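# Push the wrapped bar into place beneath the sealing arm

## Task

Push the film-covered bar across the table until it sits lengthwise below the sealing arm, with that arm centred along the bar's length.

## Robot and tools

Robot: two arms, left_arm and right_arm, each ending in a five-joint hand with index, middle and ring fingers plus a thumb. left_arm carries a left hand (mirror image) and sits on the +y side; right_arm carries a right hand on the -y side. The side names do not match image sides. Calibrated bases: left_arm (+0.034, +0.308, +0.012) m, right_arm (+0.055, -0.297, +0.018) m, each turned only slightly about z.

Scene frame: origin at table-top height, halfway between the arms' nominal bases. +x points out over the table, +z points up, +y toward left_arm. All reported positions, orientations and Hand targets use this frame; offsets use its axes.

Tool execute_actions, argument actions: a list of actions, run one after another. Each action lasts 0.5 s and is a table of 1 to 15 rows, one row per 1/30 s control step; if fewer than 15 rows are given, the final row repeats to fill the step count. Every row is a single list of 48 numbers, each in [-1, 1], covering both arms even when one stays still, in this order: left_arm dx, dy, dz, rx, ry, rz; left hand's 16 hinge goals; left current_limit; left speed; then right_arm dx, dy, dz, rx, ry, rz; right hand's 16 hinge goals; right current_limit; right speed.

Arm numbers are offsets, not poses. They are measured from that arm's Hand target as it stood when the action began, and every row in an action refers to that same start, not the row before. A new action starts from the updated target, so sending the same offset again moves further. Scale: 1.0 equals 0.6 m for dx, dy, dz and 180 degrees for rx, ry, rz, which form one rotation vector about the Hand target's position. A translation longer than 1.0 is shortened along its direction. Each step the controller limits the commanded orientation to 40 degrees from the measured one; one action may not reach the target. The hand often stops short of its target; a further action (even all zeros) re-requests it, and any remaining gap can be sent as an extra offset. Tiny moves may not start. This arm's elbow droops under load, so the hand ends lower than commanded; aim higher if needed. To stop pushing into something, command the target back beyond the hand point.

Hand numbers are absolute goal angles, each scaled between the hinge's two stops, in this order: index_abd, index_mcp, index_pip, index_dip, middle_abd, middle_mcp, middle_pip, middle_dip, ring_abd, ring_mcp, ring_pip, ring_dip, thumb_cmc, thumb_axl, thumb_mcp, thumb_ipl. Zero is a real goal, not 'unchanged'; to keep a hand as it is, resend its hand_goal, hand_current_limit and hand_speed. Open hand: 0.00, -0.75, -0.58, -0.70, 0.00, -0.75, -0.58, -0.70, 0.00, -0.75, -0.58, -0.70, -0.71, -0.68, -0.23, -0.17. Bending toward +1 curls fingers toward the palm; thumb_cmc toward +1 brings the thumb in front of the palm. current_limit maps -1..+1 onto 0..550 mA (minimum 11 mA) for all 16 motors; speed sets goal travel at (speed+1)/2 of 8.5 rad/s. They start at +0.4 and -0.6 and stay until changed.

Hand point: on the palm side, near the index and middle knuckles. Its axes: +z along straight fingers toward the tips, +y out of the palm face, +x across the palm away from the thumb on the right hand (toward the thumb on the left). Straight fingertips reach about 0.11 m along +z. A rigid mast juts from the wrist on the palm side and can collide with objects.

Argument cameras: names from cam_head_left, cam_head_right, cam_high, cam_low, cam_left_wrist, cam_right_wrist, or ["all"], or [] for none. If omitted or null, an empty actions list returns all images and otherwise none. An unknown name invalidates the call. An empty actions list is a pure look.

Tool zoom_image: camera (one of the six names) and region [x0, y0, x1, y1] in pixels from the top-left of that camera's newest image, at most 504 by 504; images are 672x504.

Tool finished_scene (optional scene: 1) ends the scene irreversibly; the bar must remain in place without the robot.

Results: per arm end_effector_position (m) and end_effector_quat_wxyz, Hand target (basis for the next offsets), joint positions and velocities ('within noise' when still), joint torques (include arm weight; numbers 3 and 4 wrap at ±28 N m), positions at some control steps, and motor temperatures. Per hand: hand_goal, hand_measured, hand_current_ma, hand_state (moving, goal, blocked, overload), hand_current_limit, hand_speed. Readings can be a few centimetres off, so a gap alone does not prove contact. A call returns once the robot settles, up to 3 s after the last action; thinking time also lets the scene run with the last command held.

Avoid: pushing the bar or anything else off the table; slamming or pressing hard into fixed or heavy objects; letting the arms touch or press on each other, including closing one hand on the other's fingers; any finger motor drawing 495 mA or more for 5 s (it shuts off 10 s); holding an arm stretched or straining toward an unreachable pose, which overheats motors (MOTOR HOT at 85 °C, arm collapses at 100 °C). Loose objects may occasionally get nudged by outside pushes, so check the bar's position before finishing. Slide the bar with moderate, steady contact rather than striking it.

Each tool is called after "Call:" as a command line: name --argument value for each argument, lists and objects as JSON in quotes; but a table of rows of numbers goes row by row, as --pt "numbers of a row", without its own name.

## Session

Call:
execute_actions --actions '[]'

Scene clock: 0.00 s.
left_arm: end_effector_position=(+0.6636, +0.4044, +0.2570) hand_goal=(+0.000, -0.754, -0.576, -0.696, +0.000, -0.754, -0.576, -0.696, +0.000, -0.754, -0.576, -0.696, -0.714, -0.678, -0.226, -0.168) hand_measured=(+0.000, -0.754, -0.576, -0.696, +0.000, -0.754, -0.576, -0.696, +0.000, -0.754, -0.576, -0.696, -0.714, -0.678, -0.226, -0.168) hand_current_ma=(+0, +0, +0, +0, +0, +0, +0, +0, +0, +0, +0, +0, +0, +0, +0, +0) hand_state=(goal, goal, goal, goal, goal, goal, goal, goal, goal, goal, goal, goal, goal, goal, goal, goal) hand_current_limit=0.40 hand_speed=-0.60 end_effector_quat_wxyz=(-0.163, +0.507, +0.798, +0.281) | right_arm: end_effector_position=(+0.4229, -0.2573, +0.3653) hand_goal=(+0.000, -0.754, -0.576, -0.696, +0.000, -0.754, -0.576, -0.696, +0.000, -0.754, -0.576, -0.696, -0.714, -0.678, -0.226, -0.168) hand_measured=(+0.000, -0.754, -0.576, -0.696, +0.000, -0.754, -0.576, -0.696, +0.000, -0.754, -0.576, -0.696, -0.714, -0.678, -0.226, -0.168) hand_current_ma=(+0, +0, +0, +0, +0, +0, +0, +0, +0, +0, +0, +0, +0, +0, +0, +0) hand_state=(goal, goal, goal, goal, goal, goal, goal, goal, goal, goal, goal, goal, goal, goal, goal, goal) hand_current_limit=0.40 hand_speed=-0.60 end_effector_quat_wxyz=(+0.282, +0.643, +0.695, +0.157)
Joint positions: left_arm=[-0.069 1.837 1.684 -1.46 -0.66 -0.549] | right_arm=[0.329 0.755 0.896 -1.147 0.36 0.191]
Joint velocities: within noise
Joint torques (N m): no reading
Motor temperatures (°C): left_arm=[36 32 35 34 34 32] | right_arm=[38 38 34 36 38 32]
Heat: left arm: hottest waist 36 °C; right arm: hottest waist 38 °C.
Hand target: left_arm +0.6686, +0.4040, +0.2734; -0.148, +0.502, +0.802, +0.288 | right_arm +0.4253, -0.2563, +0.3782; +0.287, +0.642, +0.691, +0.167

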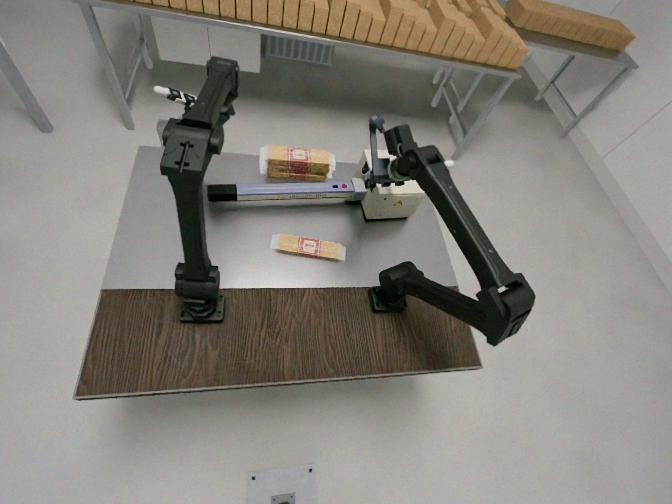

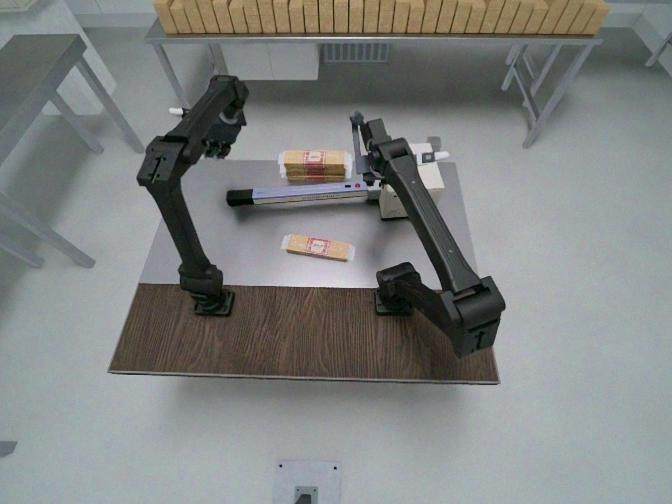

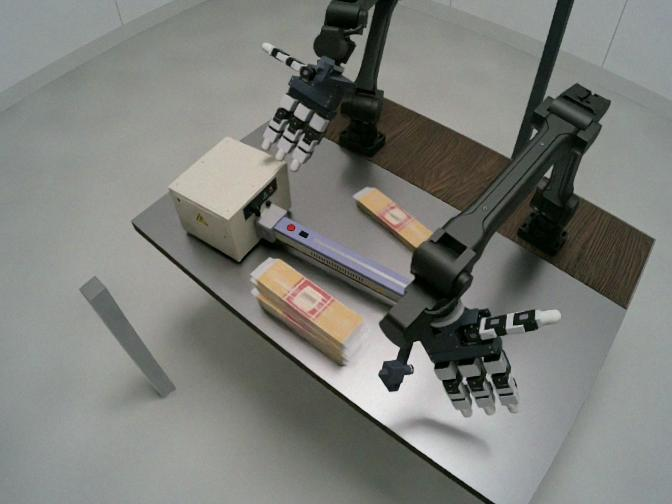

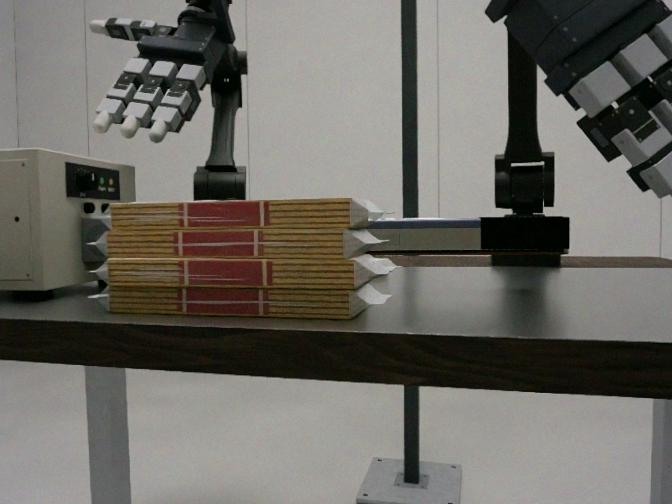

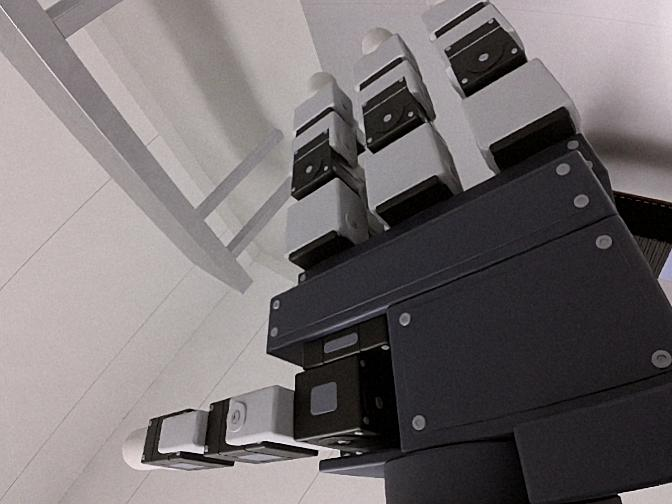

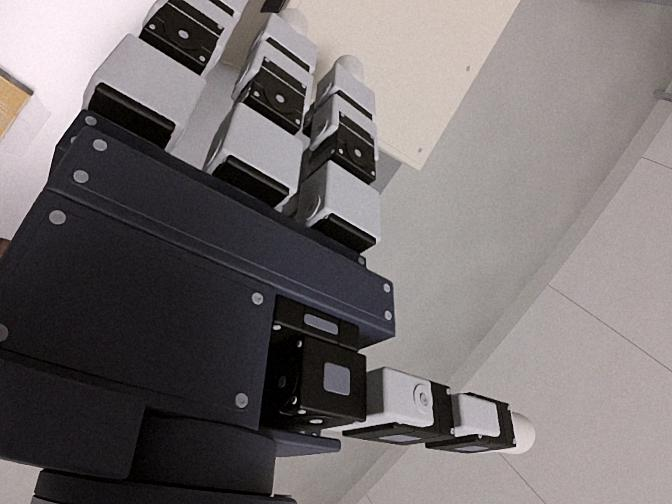

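Call:
zoom_image --camera "cam_head_left" --region '[180, 120, 440, 320]'

Call:
zoom_image --camera "cam_head_right" --region '[180, 120, 440, 320]'

Call:
zoom_image --camera "cam_high" --region '[130, 130, 520, 420]'

Call:
zoom_image --camera "cam_low" --region '[80, 150, 672, 350]'

Scaled by 1.938 from the camera's 672x504 image, which has a finer 960x720 frame.

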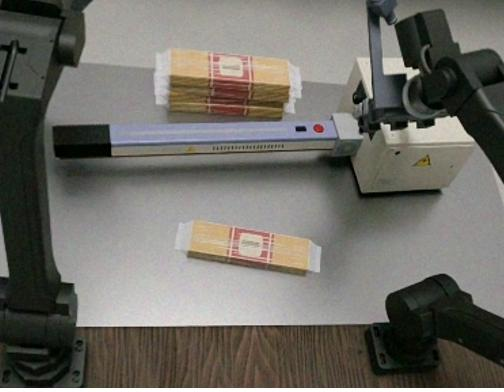

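Scaled by 1.938 from the camera's 672x504 image, which has a finer 960x720 frame.

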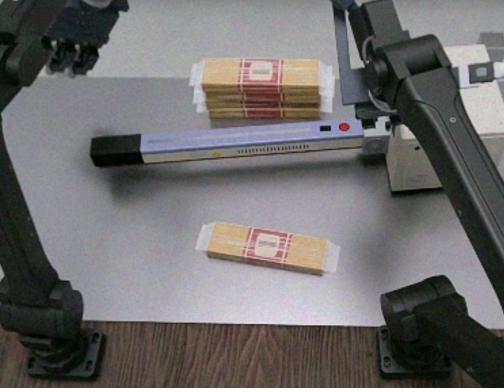

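Scaled by 1.292 from the camera's 672x504 image, which has a finer 960x720 frame.

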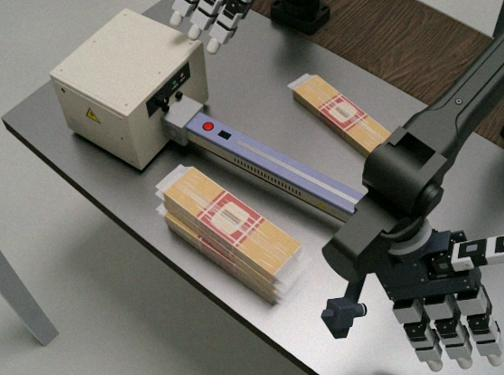

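Region (80, 150, 672, 350) is 592x200 pixels. A region can be at most 504 by 504 pixels.

Call:
zoom_image --camera "cam_low" --region '[300, 180, 640, 320]'

Call:
zoom_image --camera "cam_low" --region '[0, 130, 340, 330]'

Call:
zoom_image --camera "cam_head_left" --region '[250, 160, 420, 290]'

Scaled by 1.482 from the camera's 672x504 image, which has a finer 960x720 frame.

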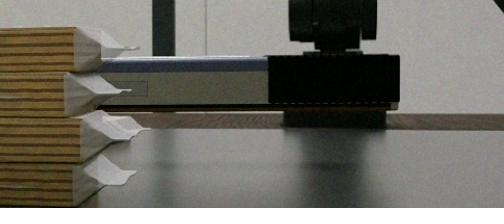

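Scaled by 1.482 from the camera's 672x504 image, which has a finer 960x720 frame.

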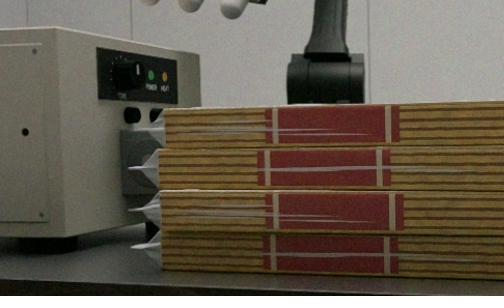

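Scaled by 2.965 from the camera's 672x504 image, which has a finer 960x720 frame.

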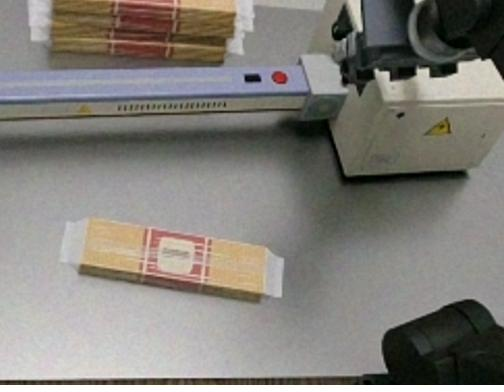

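Call:
execute_actions --actions '[[[0,0,0,0,0,0,0,-0.754,-0.576,-0.696,0,-0.754,-0.576,-0.696,0,-0.754,-0.576,-0.696,-0.714,-0.678,-0.226,-0.168,0.4,-0.6,-0.04,0.035,0.0,0.008,0.006,0.003,0,-0.754,-0.576,-0.696,0,-0.754,-0.576,-0.696,0,-0.754,-0.576,-0.696,-0.714,-0.678,-0.226,-0.168,0.4,-0.6]],[[0,0,0,0,0,0,0,-0.754,-0.576,-0.696,0,-0.754,-0.576,-0.696,0,-0.754,-0.576,-0.696,-0.714,-0.678,-0.226,-0.168,0.4,-0.6,-0.075,0.0687,-0.02,0.012,0.01,0.0045,0,-0.754,-0.576,-0.696,0,-0.754,-0.576,-0.696,0,-0.754,-0.576,-0.696,-0.714,-0.678,-0.226,-0.168,0.4,-0.6]],[[0,0,0,0,0,0,0,-0.754,-0.576,-0.696,0,-0.754,-0.576,-0.696,0,-0.754,-0.576,-0.696,-0.714,-0.678,-0.226,-0.168,0.4,-0.6,-0.075,0.0687,-0.03,0.012,0.01,0.0045,0,-0.754,-0.576,-0.696,0,-0.754,-0.576,-0.696,0,-0.754,-0.576,-0.696,-0.714,-0.678,-0.226,-0.168,0.4,-0.6]],[[0,0,0,0,0,0,0,-0.754,-0.576,-0.696,0,-0.754,-0.576,-0.696,0,-0.754,-0.576,-0.696,-0.714,-0.678,-0.226,-0.168,0.4,-0.6,-0.075,0.0687,-0.03,0.012,0.01,0.0045,0,-0.754,-0.576,-0.696,0,-0.754,-0.576,-0.696,0,-0.754,-0.576,-0.696,-0.714,-0.678,-0.226,-0.168,0.4,-0.6]],[[0,0,0,0,0,0,0,-0.754,-0.576,-0.696,0,-0.754,-0.576,-0.696,0,-0.754,-0.576,-0.696,-0.714,-0.678,-0.226,-0.168,0.4,-0.6,-0.075,0.0687,-0.03,0.012,0.009,0.0045,0,-0.754,-0.576,-0.696,0,-0.754,-0.576,-0.696,0,-0.754,-0.576,-0.696,-0.714,-0.678,-0.226,-0.168,0.4,-0.6]],[[0,0,0,0,0,0,0,-0.754,-0.576,-0.696,0,-0.754,-0.576,-0.696,0,-0.754,-0.576,-0.696,-0.714,-0.678,-0.226,-0.168,0.4,-0.6,-0.035,0.034,-0.02,0,0,0,0,-0.754,-0.576,-0.696,0,-0.754,-0.576,-0.696,0,-0.754,-0.576,-0.696,-0.714,-0.678,-0.226,-0.168,0.4,-0.6]]]' --cameras '["all"]'

Scene clock: 19.97 s.
left_arm: end_effector_position=(+0.6636, +0.4044, +0.2570) hand_goal=(+0.000, -0.754, -0.576, -0.696, +0.000, -0.754, -0.576, -0.696, +0.000, -0.754, -0.576, -0.696, -0.714, -0.678, -0.226, -0.168) hand_measured=(+0.000, -0.754, -0.576, -0.696, +0.000, -0.754, -0.576, -0.696, +0.000, -0.754, -0.576, -0.696, -0.714, -0.678, -0.224, -0.168) hand_current_ma=(+0, +1, -1, +0, +0, +1, -1, +0, +0, +1, -1, +0, +0, +1, +2, +0) hand_state=(goal, goal, goal, goal, goal, goal, goal, goal, goal, goal, goal, goal, goal, goal, goal, goal) hand_current_limit=0.40 hand_speed=-0.60 end_effector_quat_wxyz=(-0.163, +0.507, +0.798, +0.281) | right_arm: end_effector_position=(+0.2021, -0.0600, +0.2853) hand_goal=(+0.000, -0.754, -0.576, -0.696, +0.000, -0.754, -0.576, -0.696, +0.000, -0.754, -0.576, -0.696, -0.714, -0.678, -0.226, -0.168) hand_measured=(+0.000, -0.756, -0.576, -0.696, +0.000, -0.756, -0.576, -0.696, +0.000, -0.756, -0.576, -0.696, -0.716, -0.678, -0.224, -0.168) hand_current_ma=(+0, -13, -3, +0, +0, -12, -3, +0, +0, -14, -3, +0, -13, +4, +13, +2) hand_state=(goal, goal, goal, goal, goal, goal, goal, goal, goal, goal, goal, goal, goal, goal, goal, goal) hand_current_limit=0.40 hand_speed=-0.60 end_effector_quat_wxyz=(+0.189, +0.646, +0.719, +0.176)
Joint positions: left_arm=[-0.069 1.837 1.684 -1.46 -0.66 -0.549] | right_arm=[1.586 0.992 0.896 -1.5 0.521 1.532]
Joint torques (N m): left_arm=[-0.79 -14.68 10.71 0.24 -0.87 -0.02] | right_arm=[0.85 -4.6 12.55 0.29 0.68 0.05]
Motor temperatures (°C): left_arm=[36 34 40 34 35 32] | right_arm=[38 38 38 36 38 32]
Heat: left arm: hottest elbow 40 °C; right arm: hottest waist 38 °C.
Hand target: left_arm +0.6686, +0.4040, +0.2734; -0.148, +0.502, +0.802, +0.288 | right_arm +0.2003, -0.0501, +0.3003; +0.175, +0.652, +0.713, +0.191
Off the commanded pose: left_arm 0.017 m, 2 deg | right_arm 0.018 m, 3 deg.
Step readings (end_effector_position of left_arm | right_arm):
0: (+0.6636, +0.4044, +0.2570) | (+0.4229, -0.2573, +0.3653)
1: (+0.6636, +0.4044, +0.2570) | (+0.4229, -0.2572, +0.3653)
2: (+0.6636, +0.4044, +0.2570) | (+0.4223, -0.2566, +0.3653)
4: (+0.6636, +0.4044, +0.2570) | (+0.4182, -0.2520, +0.3640)
8: (+0.6636, +0.4044, +0.2570) | (+0.4078, -0.2368, +0.3634)
15: (+0.6636, +0.4044, +0.2570) | (+0.4024, -0.2358, +0.3638)
16: (+0.6636, +0.4044, +0.2570) | (+0.4020, -0.2360, +0.3637)
17: (+0.6636, +0.4044, +0.2570) | (+0.4002, -0.2356, +0.3634)
19: (+0.6636, +0.4044, +0.2570) | (+0.3910, -0.2245, +0.3622)
23: (+0.6636, +0.4044, +0.2570) | (+0.3696, -0.1964, +0.3630)
30: (+0.6636, +0.4044, +0.2570) | (+0.3575, -0.1931, +0.3623)
31: (+0.6636, +0.4044, +0.2570) | (+0.3567, -0.1934, +0.3621)
32: (+0.6636, +0.4044, +0.2570) | (+0.3547, -0.1931, +0.3619)
34: (+0.6636, +0.4044, +0.2570) | (+0.3449, -0.1820, +0.3596)
38: (+0.6636, +0.4044, +0.2570) | (+0.3225, -0.1542, +0.3559)
45: (+0.6636, +0.4044, +0.2570) | (+0.3130, -0.1503, +0.3492)
46: (+0.6636, +0.4044, +0.2570) | (+0.3127, -0.1504, +0.3483)
47: (+0.6636, +0.4044, +0.2570) | (+0.3109, -0.1495, +0.3471)
49: (+0.6636, +0.4044, +0.2570) | (+0.3007, -0.1390, +0.3438)
53: (+0.6636, +0.4044, +0.2570) | (+0.2769, -0.1130, +0.3357)
60: (+0.6636, +0.4044, +0.2570) | (+0.2682, -0.1093, +0.3272)
61: (+0.6636, +0.4044, +0.2570) | (+0.2677, -0.1098, +0.3267)
62: (+0.6636, +0.4044, +0.2570) | (+0.2659, -0.1091, +0.3258)
64: (+0.6636, +0.4044, +0.2570) | (+0.2554, -0.1000, +0.3217)
68: (+0.6636, +0.4044, +0.2570) | (+0.2303, -0.0770, +0.3094)
75: (+0.6636, +0.4044, +0.2570) | (+0.2230, -0.0729, +0.3009)
76: (+0.6636, +0.4044, +0.2570) | (+0.2228, -0.0734, +0.3009)
77: (+0.6636, +0.4044, +0.2570) | (+0.2218, -0.0733, +0.3007)
79: (+0.6636, +0.4044, +0.2570) | (+0.2170, -0.0705, +0.2985)
83: (+0.6636, +0.4044, +0.2570) | (+0.2048, -0.0604, +0.2899)
90: (+0.6636, +0.4044, +0.2570) | (+0.2022, -0.0590, +0.2853)

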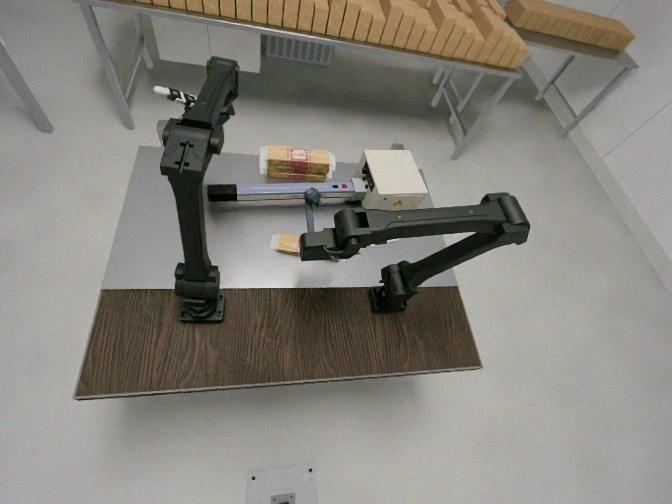

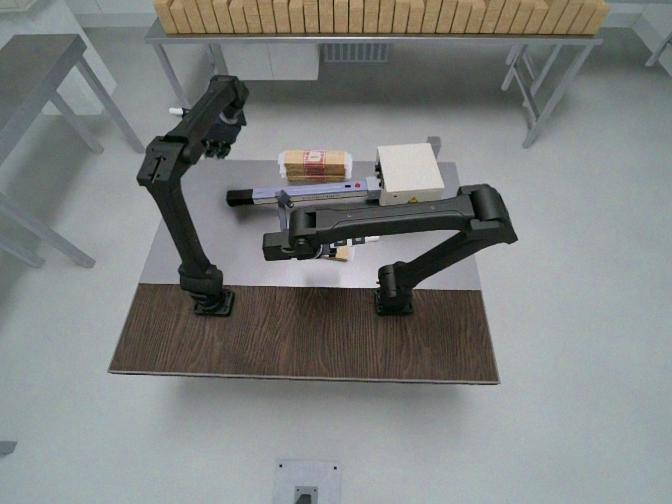

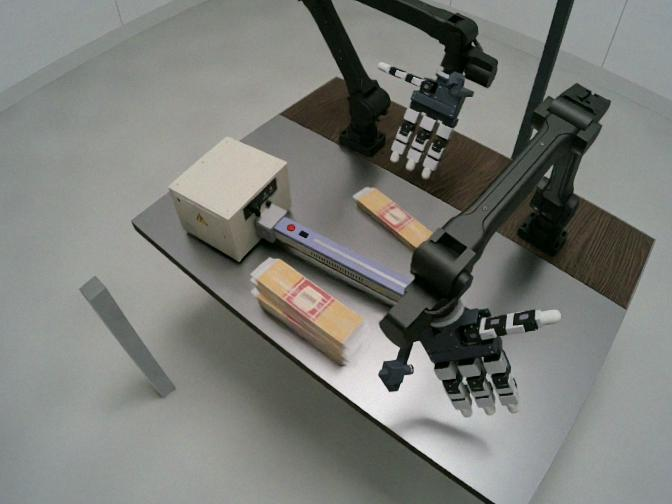

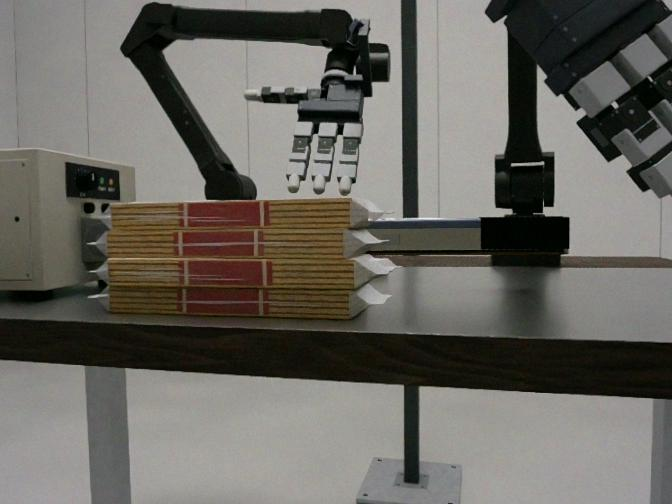

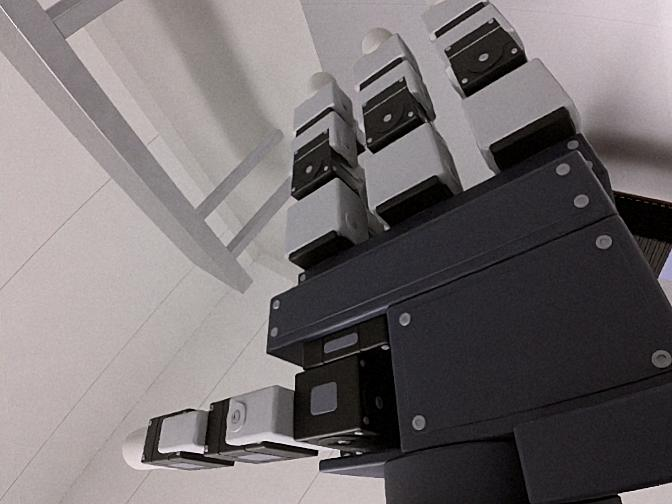

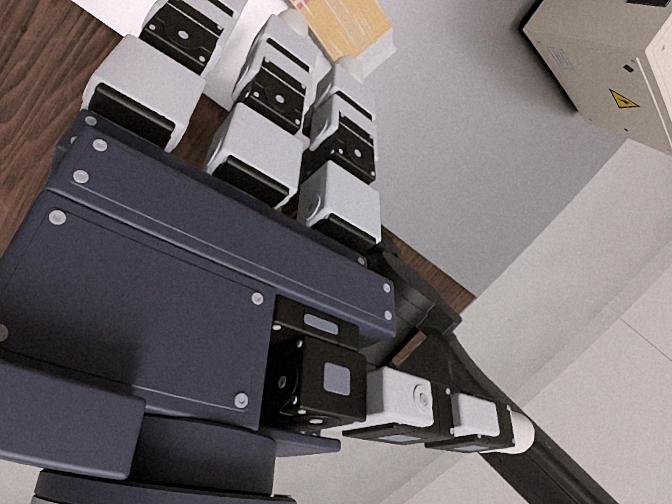

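Call:
zoom_image --camera "cam_high" --region '[330, 60, 530, 260]'

Call:
zoom_image --camera "cam_right_wrist" --region '[200, 0, 500, 200]'

Scaled by 2.520 from the camera's 672x504 image, which has a finer 960x720 frame.

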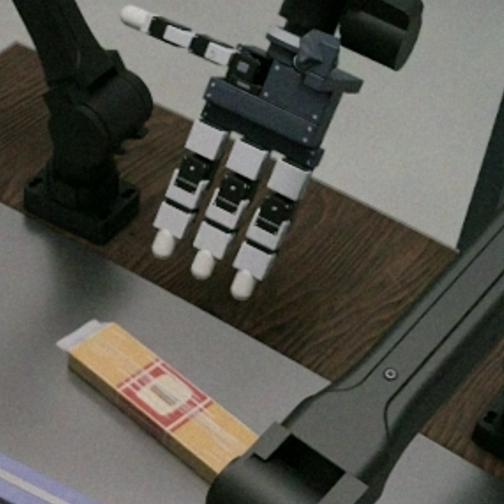

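Scaled by 1.680 from the camera's 672x504 image, which has a finer 960x720 frame.

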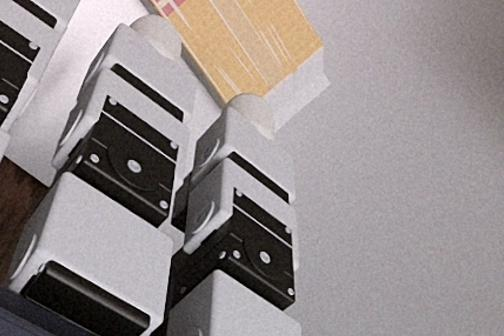

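Call:
execute_actions --actions '[[[0,0,0,0,0,0,0,-0.754,-0.576,-0.696,0,-0.754,-0.576,-0.696,0,-0.754,-0.576,-0.696,-0.714,-0.678,-0.226,-0.168,0.4,-0.6,-0.075,0.02,-0.03,0,0,0,0,-0.754,-0.576,-0.696,0,-0.754,-0.576,-0.696,0,-0.754,-0.576,-0.696,-0.714,-0.678,-0.226,-0.168,0.4,-0.6]],[[0,0,0,0,0,0,0,-0.754,-0.576,-0.696,0,-0.754,-0.576,-0.696,0,-0.754,-0.576,-0.696,-0.714,-0.678,-0.226,-0.168,0.4,-0.6,-0.02,0.01,-0.06,0,0,0,0,-0.754,-0.576,-0.696,0,-0.754,-0.576,-0.696,0,-0.754,-0.576,-0.696,-0.714,-0.678,-0.226,-0.168,0.4,-0.6]],[[0,0,0,0,0,0,0,-0.754,-0.576,-0.696,0,-0.754,-0.576,-0.696,0,-0.754,-0.576,-0.696,-0.714,-0.678,-0.226,-0.168,0.4,-0.6,0,0,-0.04,0,0,0,0,-0.754,-0.576,-0.696,0,-0.754,-0.576,-0.696,0,-0.754,-0.576,-0.696,-0.714,-0.678,-0.226,-0.168,0.4,-0.6]]]' --cameras '["all"]'

Scene clock: 26.77 s.
left_arm: end_effector_position=(+0.6636, +0.4044, +0.2570) hand_goal=(+0.000, -0.754, -0.576, -0.696, +0.000, -0.754, -0.576, -0.696, +0.000, -0.754, -0.576, -0.696, -0.714, -0.678, -0.226, -0.168) hand_measured=(+0.000, -0.754, -0.576, -0.696, +0.000, -0.754, -0.576, -0.696, +0.000, -0.754, -0.576, -0.696, -0.714, -0.678, -0.224, -0.168) hand_current_ma=(+0, +1, -1, +0, +0, +1, -1, +0, +0, +1, -1, +0, +0, +1, +2, +0) hand_state=(goal, goal, goal, goal, goal, goal, goal, goal, goal, goal, goal, goal, goal, goal, goal, goal) hand_current_limit=0.40 hand_speed=-0.60 end_effector_quat_wxyz=(-0.163, +0.507, +0.798, +0.281) | right_arm: end_effector_position=(+0.1456, -0.0333, +0.2265) hand_goal=(+0.000, -0.754, -0.576, -0.696, +0.000, -0.754, -0.576, -0.696, +0.000, -0.754, -0.576, -0.696, -0.714, -0.678, -0.226, -0.168) hand_measured=(+0.000, -0.756, -0.576, -0.696, +0.000, -0.756, -0.576, -0.696, +0.000, -0.756, -0.576, -0.696, -0.716, -0.678, -0.224, -0.168) hand_current_ma=(+0, -13, -3, +0, +0, -12, -3, +0, +0, -14, -3, +0, -13, +4, +14, +2) hand_state=(goal, goal, goal, goal, goal, goal, goal, goal, goal, goal, goal, goal, goal, goal, goal, goal) hand_current_limit=0.40 hand_speed=-0.60 end_effector_quat_wxyz=(+0.175, +0.650, +0.714, +0.191)
Joint positions: left_arm=[-0.069 1.837 1.684 -1.46 -0.66 -0.549] | right_arm=[1.783 1.134 0.833 -1.367 0.516 1.762]
Joint torques (N m): left_arm=[-0.73 -14.68 10.7 0.25 -0.86 -0.02] | right_arm=[-0.09 -5.13 8.01 0.46 0.61 0.07]
Heat: left arm: hottest elbow 41 °C; right arm: hottest elbow 39 °C.
Hand target: left_arm +0.6686, +0.4040, +0.2734; -0.148, +0.502, +0.802, +0.288 | right_arm +0.1433, -0.0321, +0.2223; +0.175, +0.652, +0.713, +0.191
Off the commanded pose: left_arm 0.017 m, 2 deg | right_arm 0.005 m, 0 deg.
Step readings (end_effector_position of left_arm | right_arm):
0: (+0.6636, +0.4044, +0.2570) | (+0.2021, -0.0600, +0.2853)
1: (+0.6636, +0.4044, +0.2570) | (+0.2018, -0.0601, +0.2853)
2: (+0.6636, +0.4044, +0.2570) | (+0.2000, -0.0597, +0.2851)
4: (+0.6636, +0.4044, +0.2570) | (+0.1904, -0.0559, +0.2830)
8: (+0.6636, +0.4044, +0.2570) | (+0.1662, -0.0454, +0.2742)
15: (+0.6636, +0.4044, +0.2570) | (+0.1591, -0.0451, +0.2682)
16: (+0.6636, +0.4044, +0.2570) | (+0.1590, -0.0457, +0.2682)
17: (+0.6636, +0.4044, +0.2570) | (+0.1583, -0.0454, +0.2679)
19: (+0.6636, +0.4044, +0.2570) | (+0.1556, -0.0426, +0.2656)
23: (+0.6636, +0.4044, +0.2570) | (+0.1479, -0.0338, +0.2578)
30: (+0.6636, +0.4044, +0.2570) | (+0.1457, -0.0331, +0.2508)
31: (+0.6636, +0.4044, +0.2570) | (+0.1457, -0.0330, +0.2505)
32: (+0.6636, +0.4044, +0.2570) | (+0.1455, -0.0326, +0.2493)
34: (+0.6636, +0.4044, +0.2570) | (+0.1454, -0.0323, +0.2438)
38: (+0.6636, +0.4044, +0.2570) | (+0.1459, -0.0344, +0.2316)
45: (+0.6636, +0.4044, +0.2570) | (+0.1456, -0.0335, +0.2265)

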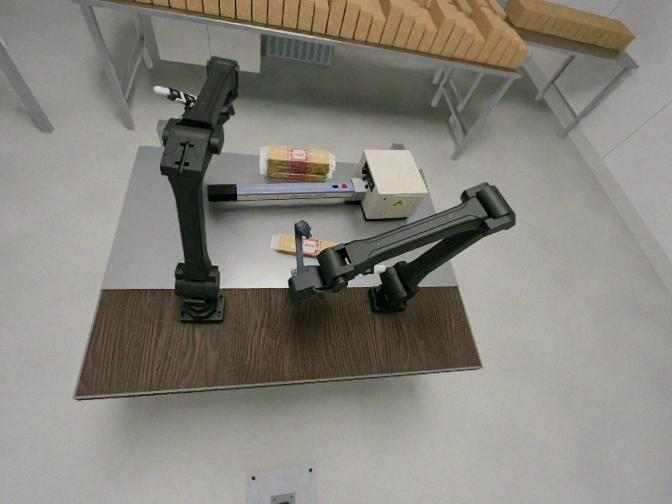

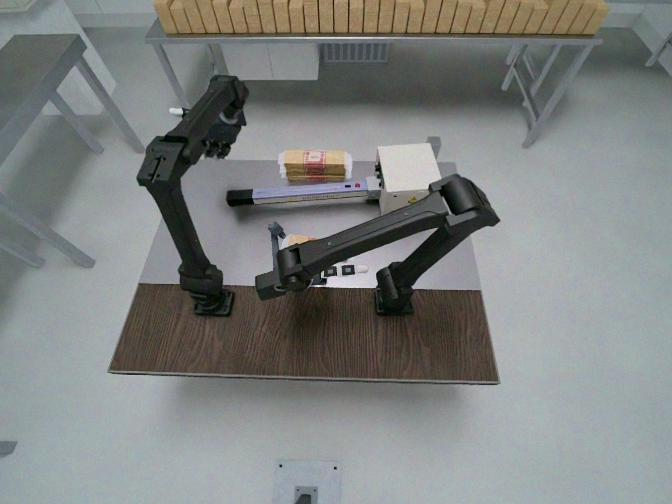

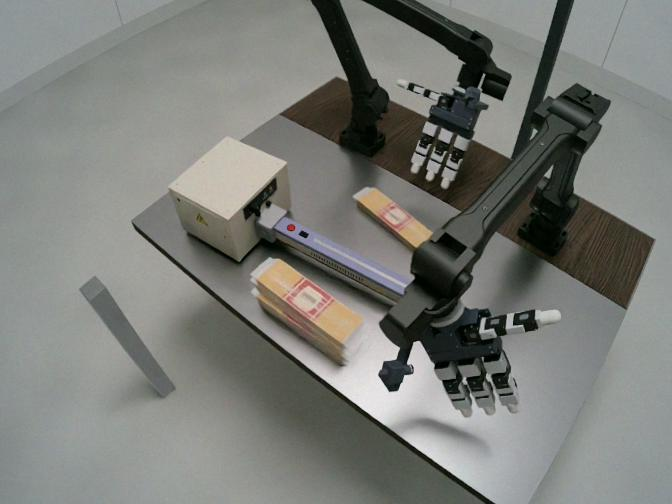

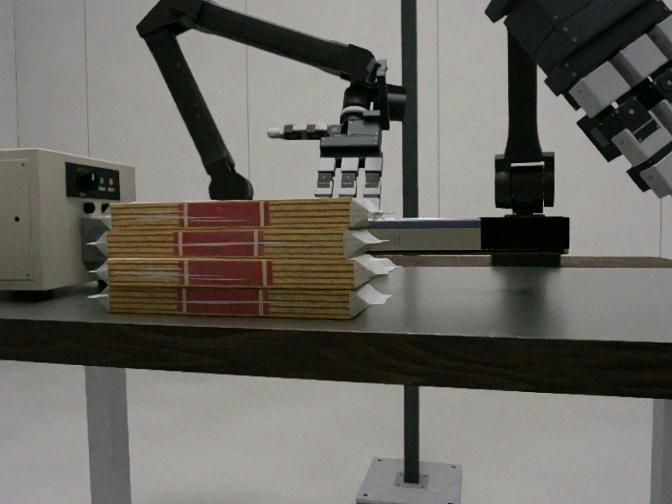

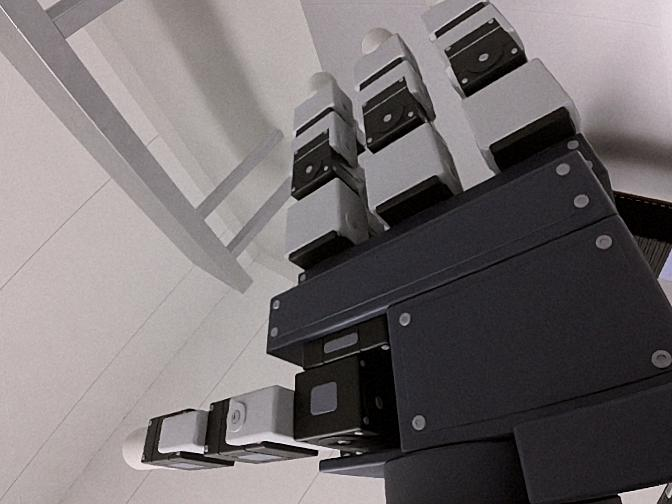

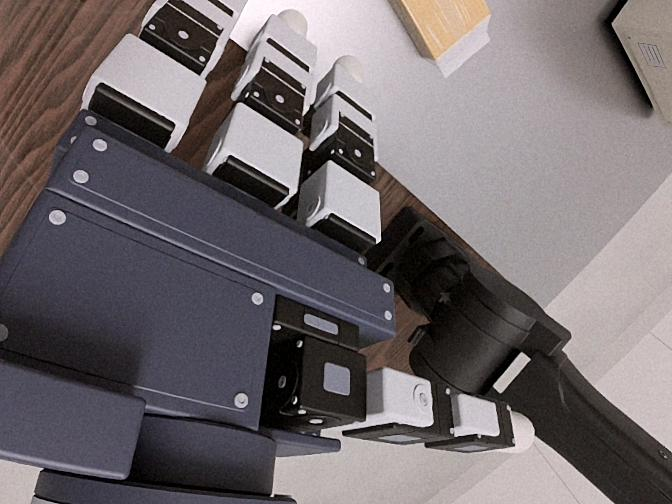

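Call:
execute_actions --actions '[[[0,0,0,0,0,0,0,-0.754,-0.576,-0.696,0,-0.754,-0.576,-0.696,0,-0.754,-0.576,-0.696,-0.714,-0.678,-0.226,-0.168,0.4,-0.6,0,-0.01,-0.05,0,0,0,0,-0.754,-0.576,-0.696,0,-0.754,-0.576,-0.696,0,-0.754,-0.576,-0.696,-0.714,-0.678,-0.226,-0.168,0.4,-0.6]],[[0,0,0,0,0,0,0,-0.754,-0.576,-0.696,0,-0.754,-0.576,-0.696,0,-0.754,-0.576,-0.696,-0.714,-0.678,-0.226,-0.168,0.4,-0.6,0,-0.01,-0.035,0,0,0,0,-0.754,-0.576,-0.696,0,-0.754,-0.576,-0.696,0,-0.754,-0.576,-0.696,-0.714,-0.678,-0.226,-0.168,0.4,-0.6]]]' --cameras '["cam_high","cam_low","cam_right_wrist"]'

Call:
zoom_image --camera "cam_high" --region '[340, 100, 520, 260]'

Call:
zoom_image --camera "cam_low" --region '[240, 120, 440, 280]'

Scene clock: 29.07 s.
left_arm: end_effector_position=(+0.6636, +0.4044, +0.2570) hand_goal=(+0.000, -0.754, -0.576, -0.696, +0.000, -0.754, -0.576, -0.696, +0.000, -0.754, -0.576, -0.696, -0.714, -0.678, -0.226, -0.168) hand_measured=(+0.000, -0.754, -0.576, -0.696, +0.000, -0.754, -0.576, -0.696, +0.000, -0.754, -0.576, -0.696, -0.714, -0.678, -0.224, -0.168) hand_current_ma=(+0, +1, -1, +0, +0, +1, -1, +0, +0, +1, -1, +0, +0, +1, +2, +0) hand_state=(goal, goal, goal, goal, goal, goal, goal, goal, goal, goal, goal, goal, goal, goal, goal, goal) hand_current_limit=0.40 hand_speed=-0.60 end_effector_quat_wxyz=(-0.163, +0.507, +0.798, +0.281) | right_arm: end_effector_position=(+0.1461, -0.0447, +0.1758) hand_goal=(+0.000, -0.754, -0.576, -0.696, +0.000, -0.754, -0.576, -0.696, +0.000, -0.754, -0.576, -0.696, -0.714, -0.678, -0.226, -0.168) hand_measured=(+0.000, -0.756, -0.576, -0.696, +0.000, -0.756, -0.576, -0.696, +0.000, -0.756, -0.576, -0.696, -0.716, -0.678, -0.224, -0.168) hand_current_ma=(+0, -13, -3, +0, +0, -12, -3, +0, +0, -14, -3, +0, -13, +4, +14, +2) hand_state=(goal, goal, goal, goal, goal, goal, goal, goal, goal, goal, goal, goal, goal, goal, goal, goal) hand_current_limit=0.40 hand_speed=-0.60 end_effector_quat_wxyz=(+0.175, +0.651, +0.713, +0.192)
Joint positions: left_arm=[-0.069 1.837 1.684 -1.46 -0.66 -0.549] | right_arm=[1.792 1.162 0.711 -1.221 0.516 1.774]
Joint torques (N m): left_arm=[-0.67 -14.74 10.7 0.25 -0.86 -0.02] | right_arm=[-0.15 -5.01 7.34 0.36 0.54 0.09]
Heat: left arm: hottest elbow 42 °C; right arm: hottest elbow 39 °C.
Hand target: left_arm +0.6686, +0.4040, +0.2734; -0.148, +0.502, +0.802, +0.288 | right_arm +0.1433, -0.0441, +0.1713; +0.175, +0.652, +0.713, +0.191
Off the commanded pose: left_arm 0.017 m, 2 deg | right_arm 0.005 m, 0 deg.
Step readings (end_effector_position of left_arm | right_arm):
0: (+0.6636, +0.4044, +0.2570) | (+0.1456, -0.0333, +0.2265)
1: (+0.6636, +0.4044, +0.2570) | (+0.1456, -0.0332, +0.2262)
2: (+0.6636, +0.4044, +0.2570) | (+0.1455, -0.0330, +0.2245)
4: (+0.6636, +0.4044, +0.2570) | (+0.1452, -0.0337, +0.2176)
8: (+0.6636, +0.4044, +0.2570) | (+0.1465, -0.0399, +0.2022)
15: (+0.6636, +0.4044, +0.2570) | (+0.1464, -0.0397, +0.1964)
16: (+0.6636, +0.4044, +0.2570) | (+0.1462, -0.0395, +0.1961)
17: (+0.6636, +0.4044, +0.2570) | (+0.1461, -0.0393, +0.1950)
19: (+0.6636, +0.4044, +0.2570) | (+0.1458, -0.0398, +0.1902)
23: (+0.6636, +0.4044, +0.2570) | (+0.1462, -0.0445, +0.1800)
30: (+0.6636, +0.4044, +0.2570) | (+0.1462, -0.0449, +0.1759)
Images, in order (width x height): cam_high 672x504, cam_low 672x504, cam_right_wrist 672x504.

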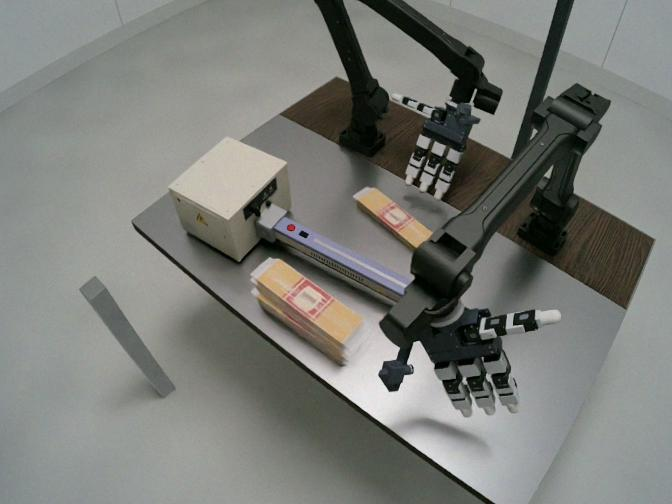

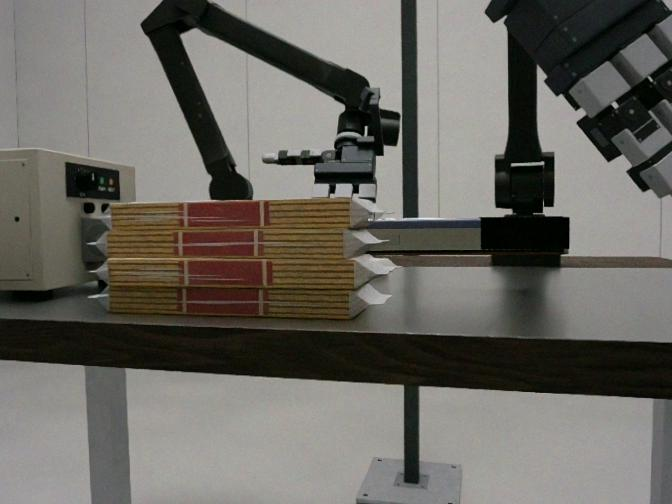

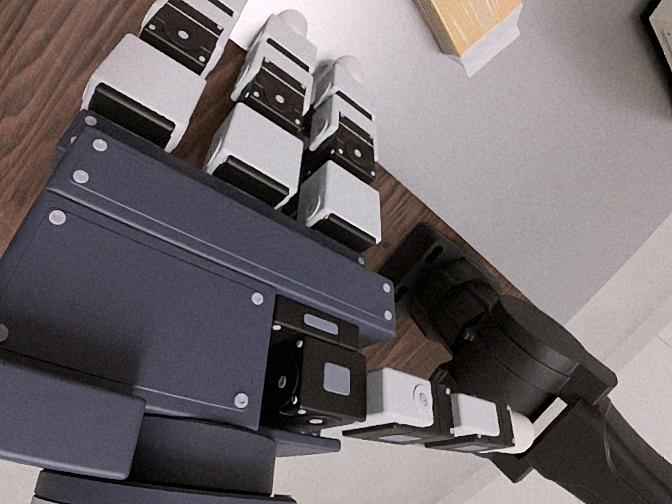

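Scaled by 2.800 from the camera's 672x504 image, which has a finer 960x720 frame.

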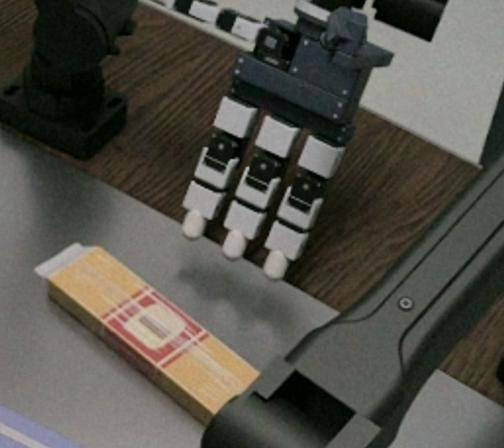

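Scaled by 2.520 from the camera's 672x504 image, which has a finer 960x720 frame.

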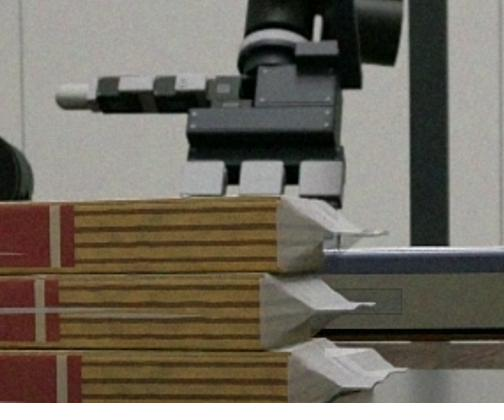

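Call:
execute_actions --actions '[[[0,0,0,0,0,0,0,-0.754,-0.576,-0.696,0,-0.754,-0.576,-0.696,0,-0.754,-0.576,-0.696,-0.714,-0.678,-0.226,-0.168,0.4,-0.6,0.01,-0.01,-0.025,0,0,0,0,-0.754,-0.576,-0.696,0,-0.754,-0.576,-0.696,0,-0.754,-0.576,-0.696,-0.714,-0.678,-0.226,-0.168,0.4,-0.6]]]' --cameras '["cam_high","cam_right_wrist"]'

Call:
zoom_image --camera "cam_high" --region '[340, 100, 520, 260]'

Scene clock: 32.70 s.
left_arm: end_effector_position=(+0.6636, +0.4044, +0.2570) hand_goal=(+0.000, -0.754, -0.576, -0.696, +0.000, -0.754, -0.576, -0.696, +0.000, -0.754, -0.576, -0.696, -0.714, -0.678, -0.226, -0.168) hand_measured=(+0.000, -0.754, -0.576, -0.696, +0.000, -0.754, -0.576, -0.696, +0.000, -0.754, -0.576, -0.696, -0.714, -0.678, -0.224, -0.168) hand_current_ma=(+0, +1, -1, +0, +0, +1, -1, +0, +0, +1, -1, +0, +0, +1, +2, +0) hand_state=(goal, goal, goal, goal, goal, goal, goal, goal, goal, goal, goal, goal, goal, goal, goal, goal) hand_current_limit=0.40 hand_speed=-0.60 end_effector_quat_wxyz=(-0.163, +0.507, +0.798, +0.281) | right_arm: end_effector_position=(+0.1477, -0.0505, +0.1603) hand_goal=(+0.000, -0.754, -0.576, -0.696, +0.000, -0.754, -0.576, -0.696, +0.000, -0.754, -0.576, -0.696, -0.714, -0.678, -0.226, -0.168) hand_measured=(+0.000, -0.756, -0.576, -0.696, +0.000, -0.756, -0.576, -0.696, +0.000, -0.756, -0.576, -0.696, -0.716, -0.678, -0.224, -0.168) hand_current_ma=(+0, -13, -3, +0, +0, -12, -3, +0, +0, -14, -3, +0, -13, +4, +14, +2) hand_state=(goal, goal, goal, goal, goal, goal, goal, goal, goal, goal, goal, goal, goal, goal, goal, goal) hand_current_limit=0.40 hand_speed=-0.60 end_effector_quat_wxyz=(+0.171, +0.652, +0.712, +0.194)
Joint positions: left_arm=[-0.069 1.837 1.684 -1.46 -0.66 -0.549] | right_arm=[1.792 1.162 0.667 -1.168 0.516 1.775]
Joint torques (N m): left_arm=[-0.79 -14.68 10.73 0.27 -0.86 -0.03] | right_arm=[-1.44 -5.3 7.28 0.4 0.57 -0.09]
Heat: left arm: hottest elbow 42 °C; right arm: hottest elbow 39 °C.
Hand target: left_arm +0.6686, +0.4040, +0.2734; -0.148, +0.502, +0.802, +0.288 | right_arm +0.1493, -0.0500, +0.1563; +0.175, +0.652, +0.713, +0.191
Off the commanded pose: left_arm 0.017 m, 2 deg | right_arm 0.004 m, 1 deg.
Step readings (end_effector_position of left_arm | right_arm):
0: (+0.6636, +0.4044, +0.2570) | (+0.1461, -0.0447, +0.1758)
1: (+0.6636, +0.4044, +0.2570) | (+0.1461, -0.0447, +0.1756)
2: (+0.6636, +0.4044, +0.2570) | (+0.1461, -0.0447, +0.1747)
4: (+0.6636, +0.4044, +0.2570) | (+0.1462, -0.0452, +0.1708)
8: (+0.6636, +0.4044, +0.2570) | (+0.1476, -0.0504, +0.1627)
15: (+0.6636, +0.4044, +0.2570) | (+0.1477, -0.0507, +0.1604)
Images, in order (width x height): cam_high 672x504, cam_right_wrist 672x504.

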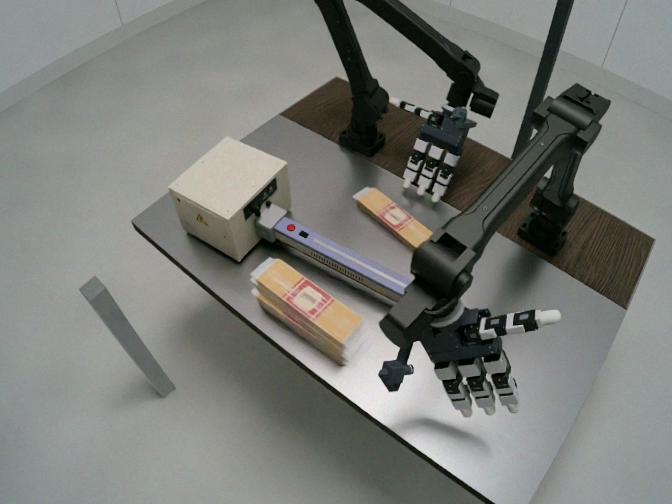

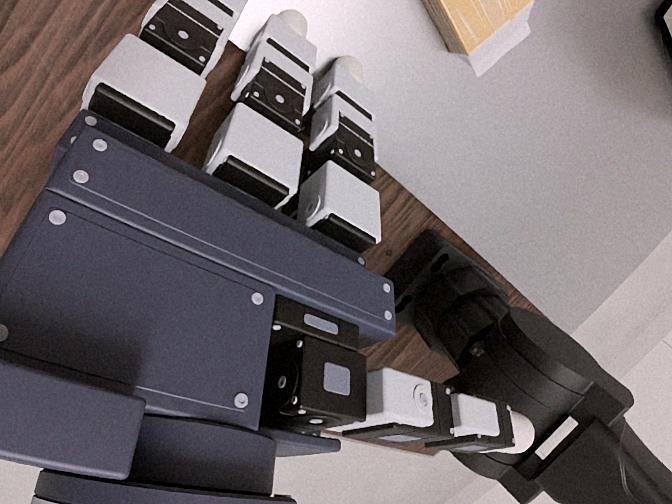

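Scaled by 2.800 from the camera's 672x504 image, which has a finer 960x720 frame.

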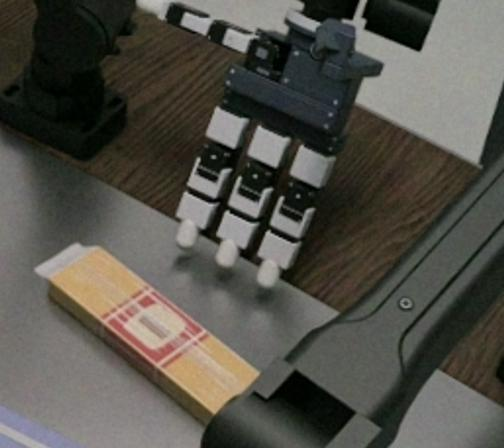

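Call:
zoom_image --camera "cam_high" --region '[390, 160, 450, 220]'

Scaled by 8.400 from the camera's 672x504 image, which has a finer 960x720 frame.

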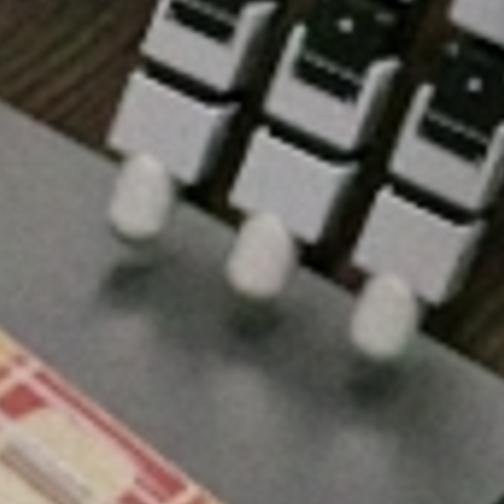

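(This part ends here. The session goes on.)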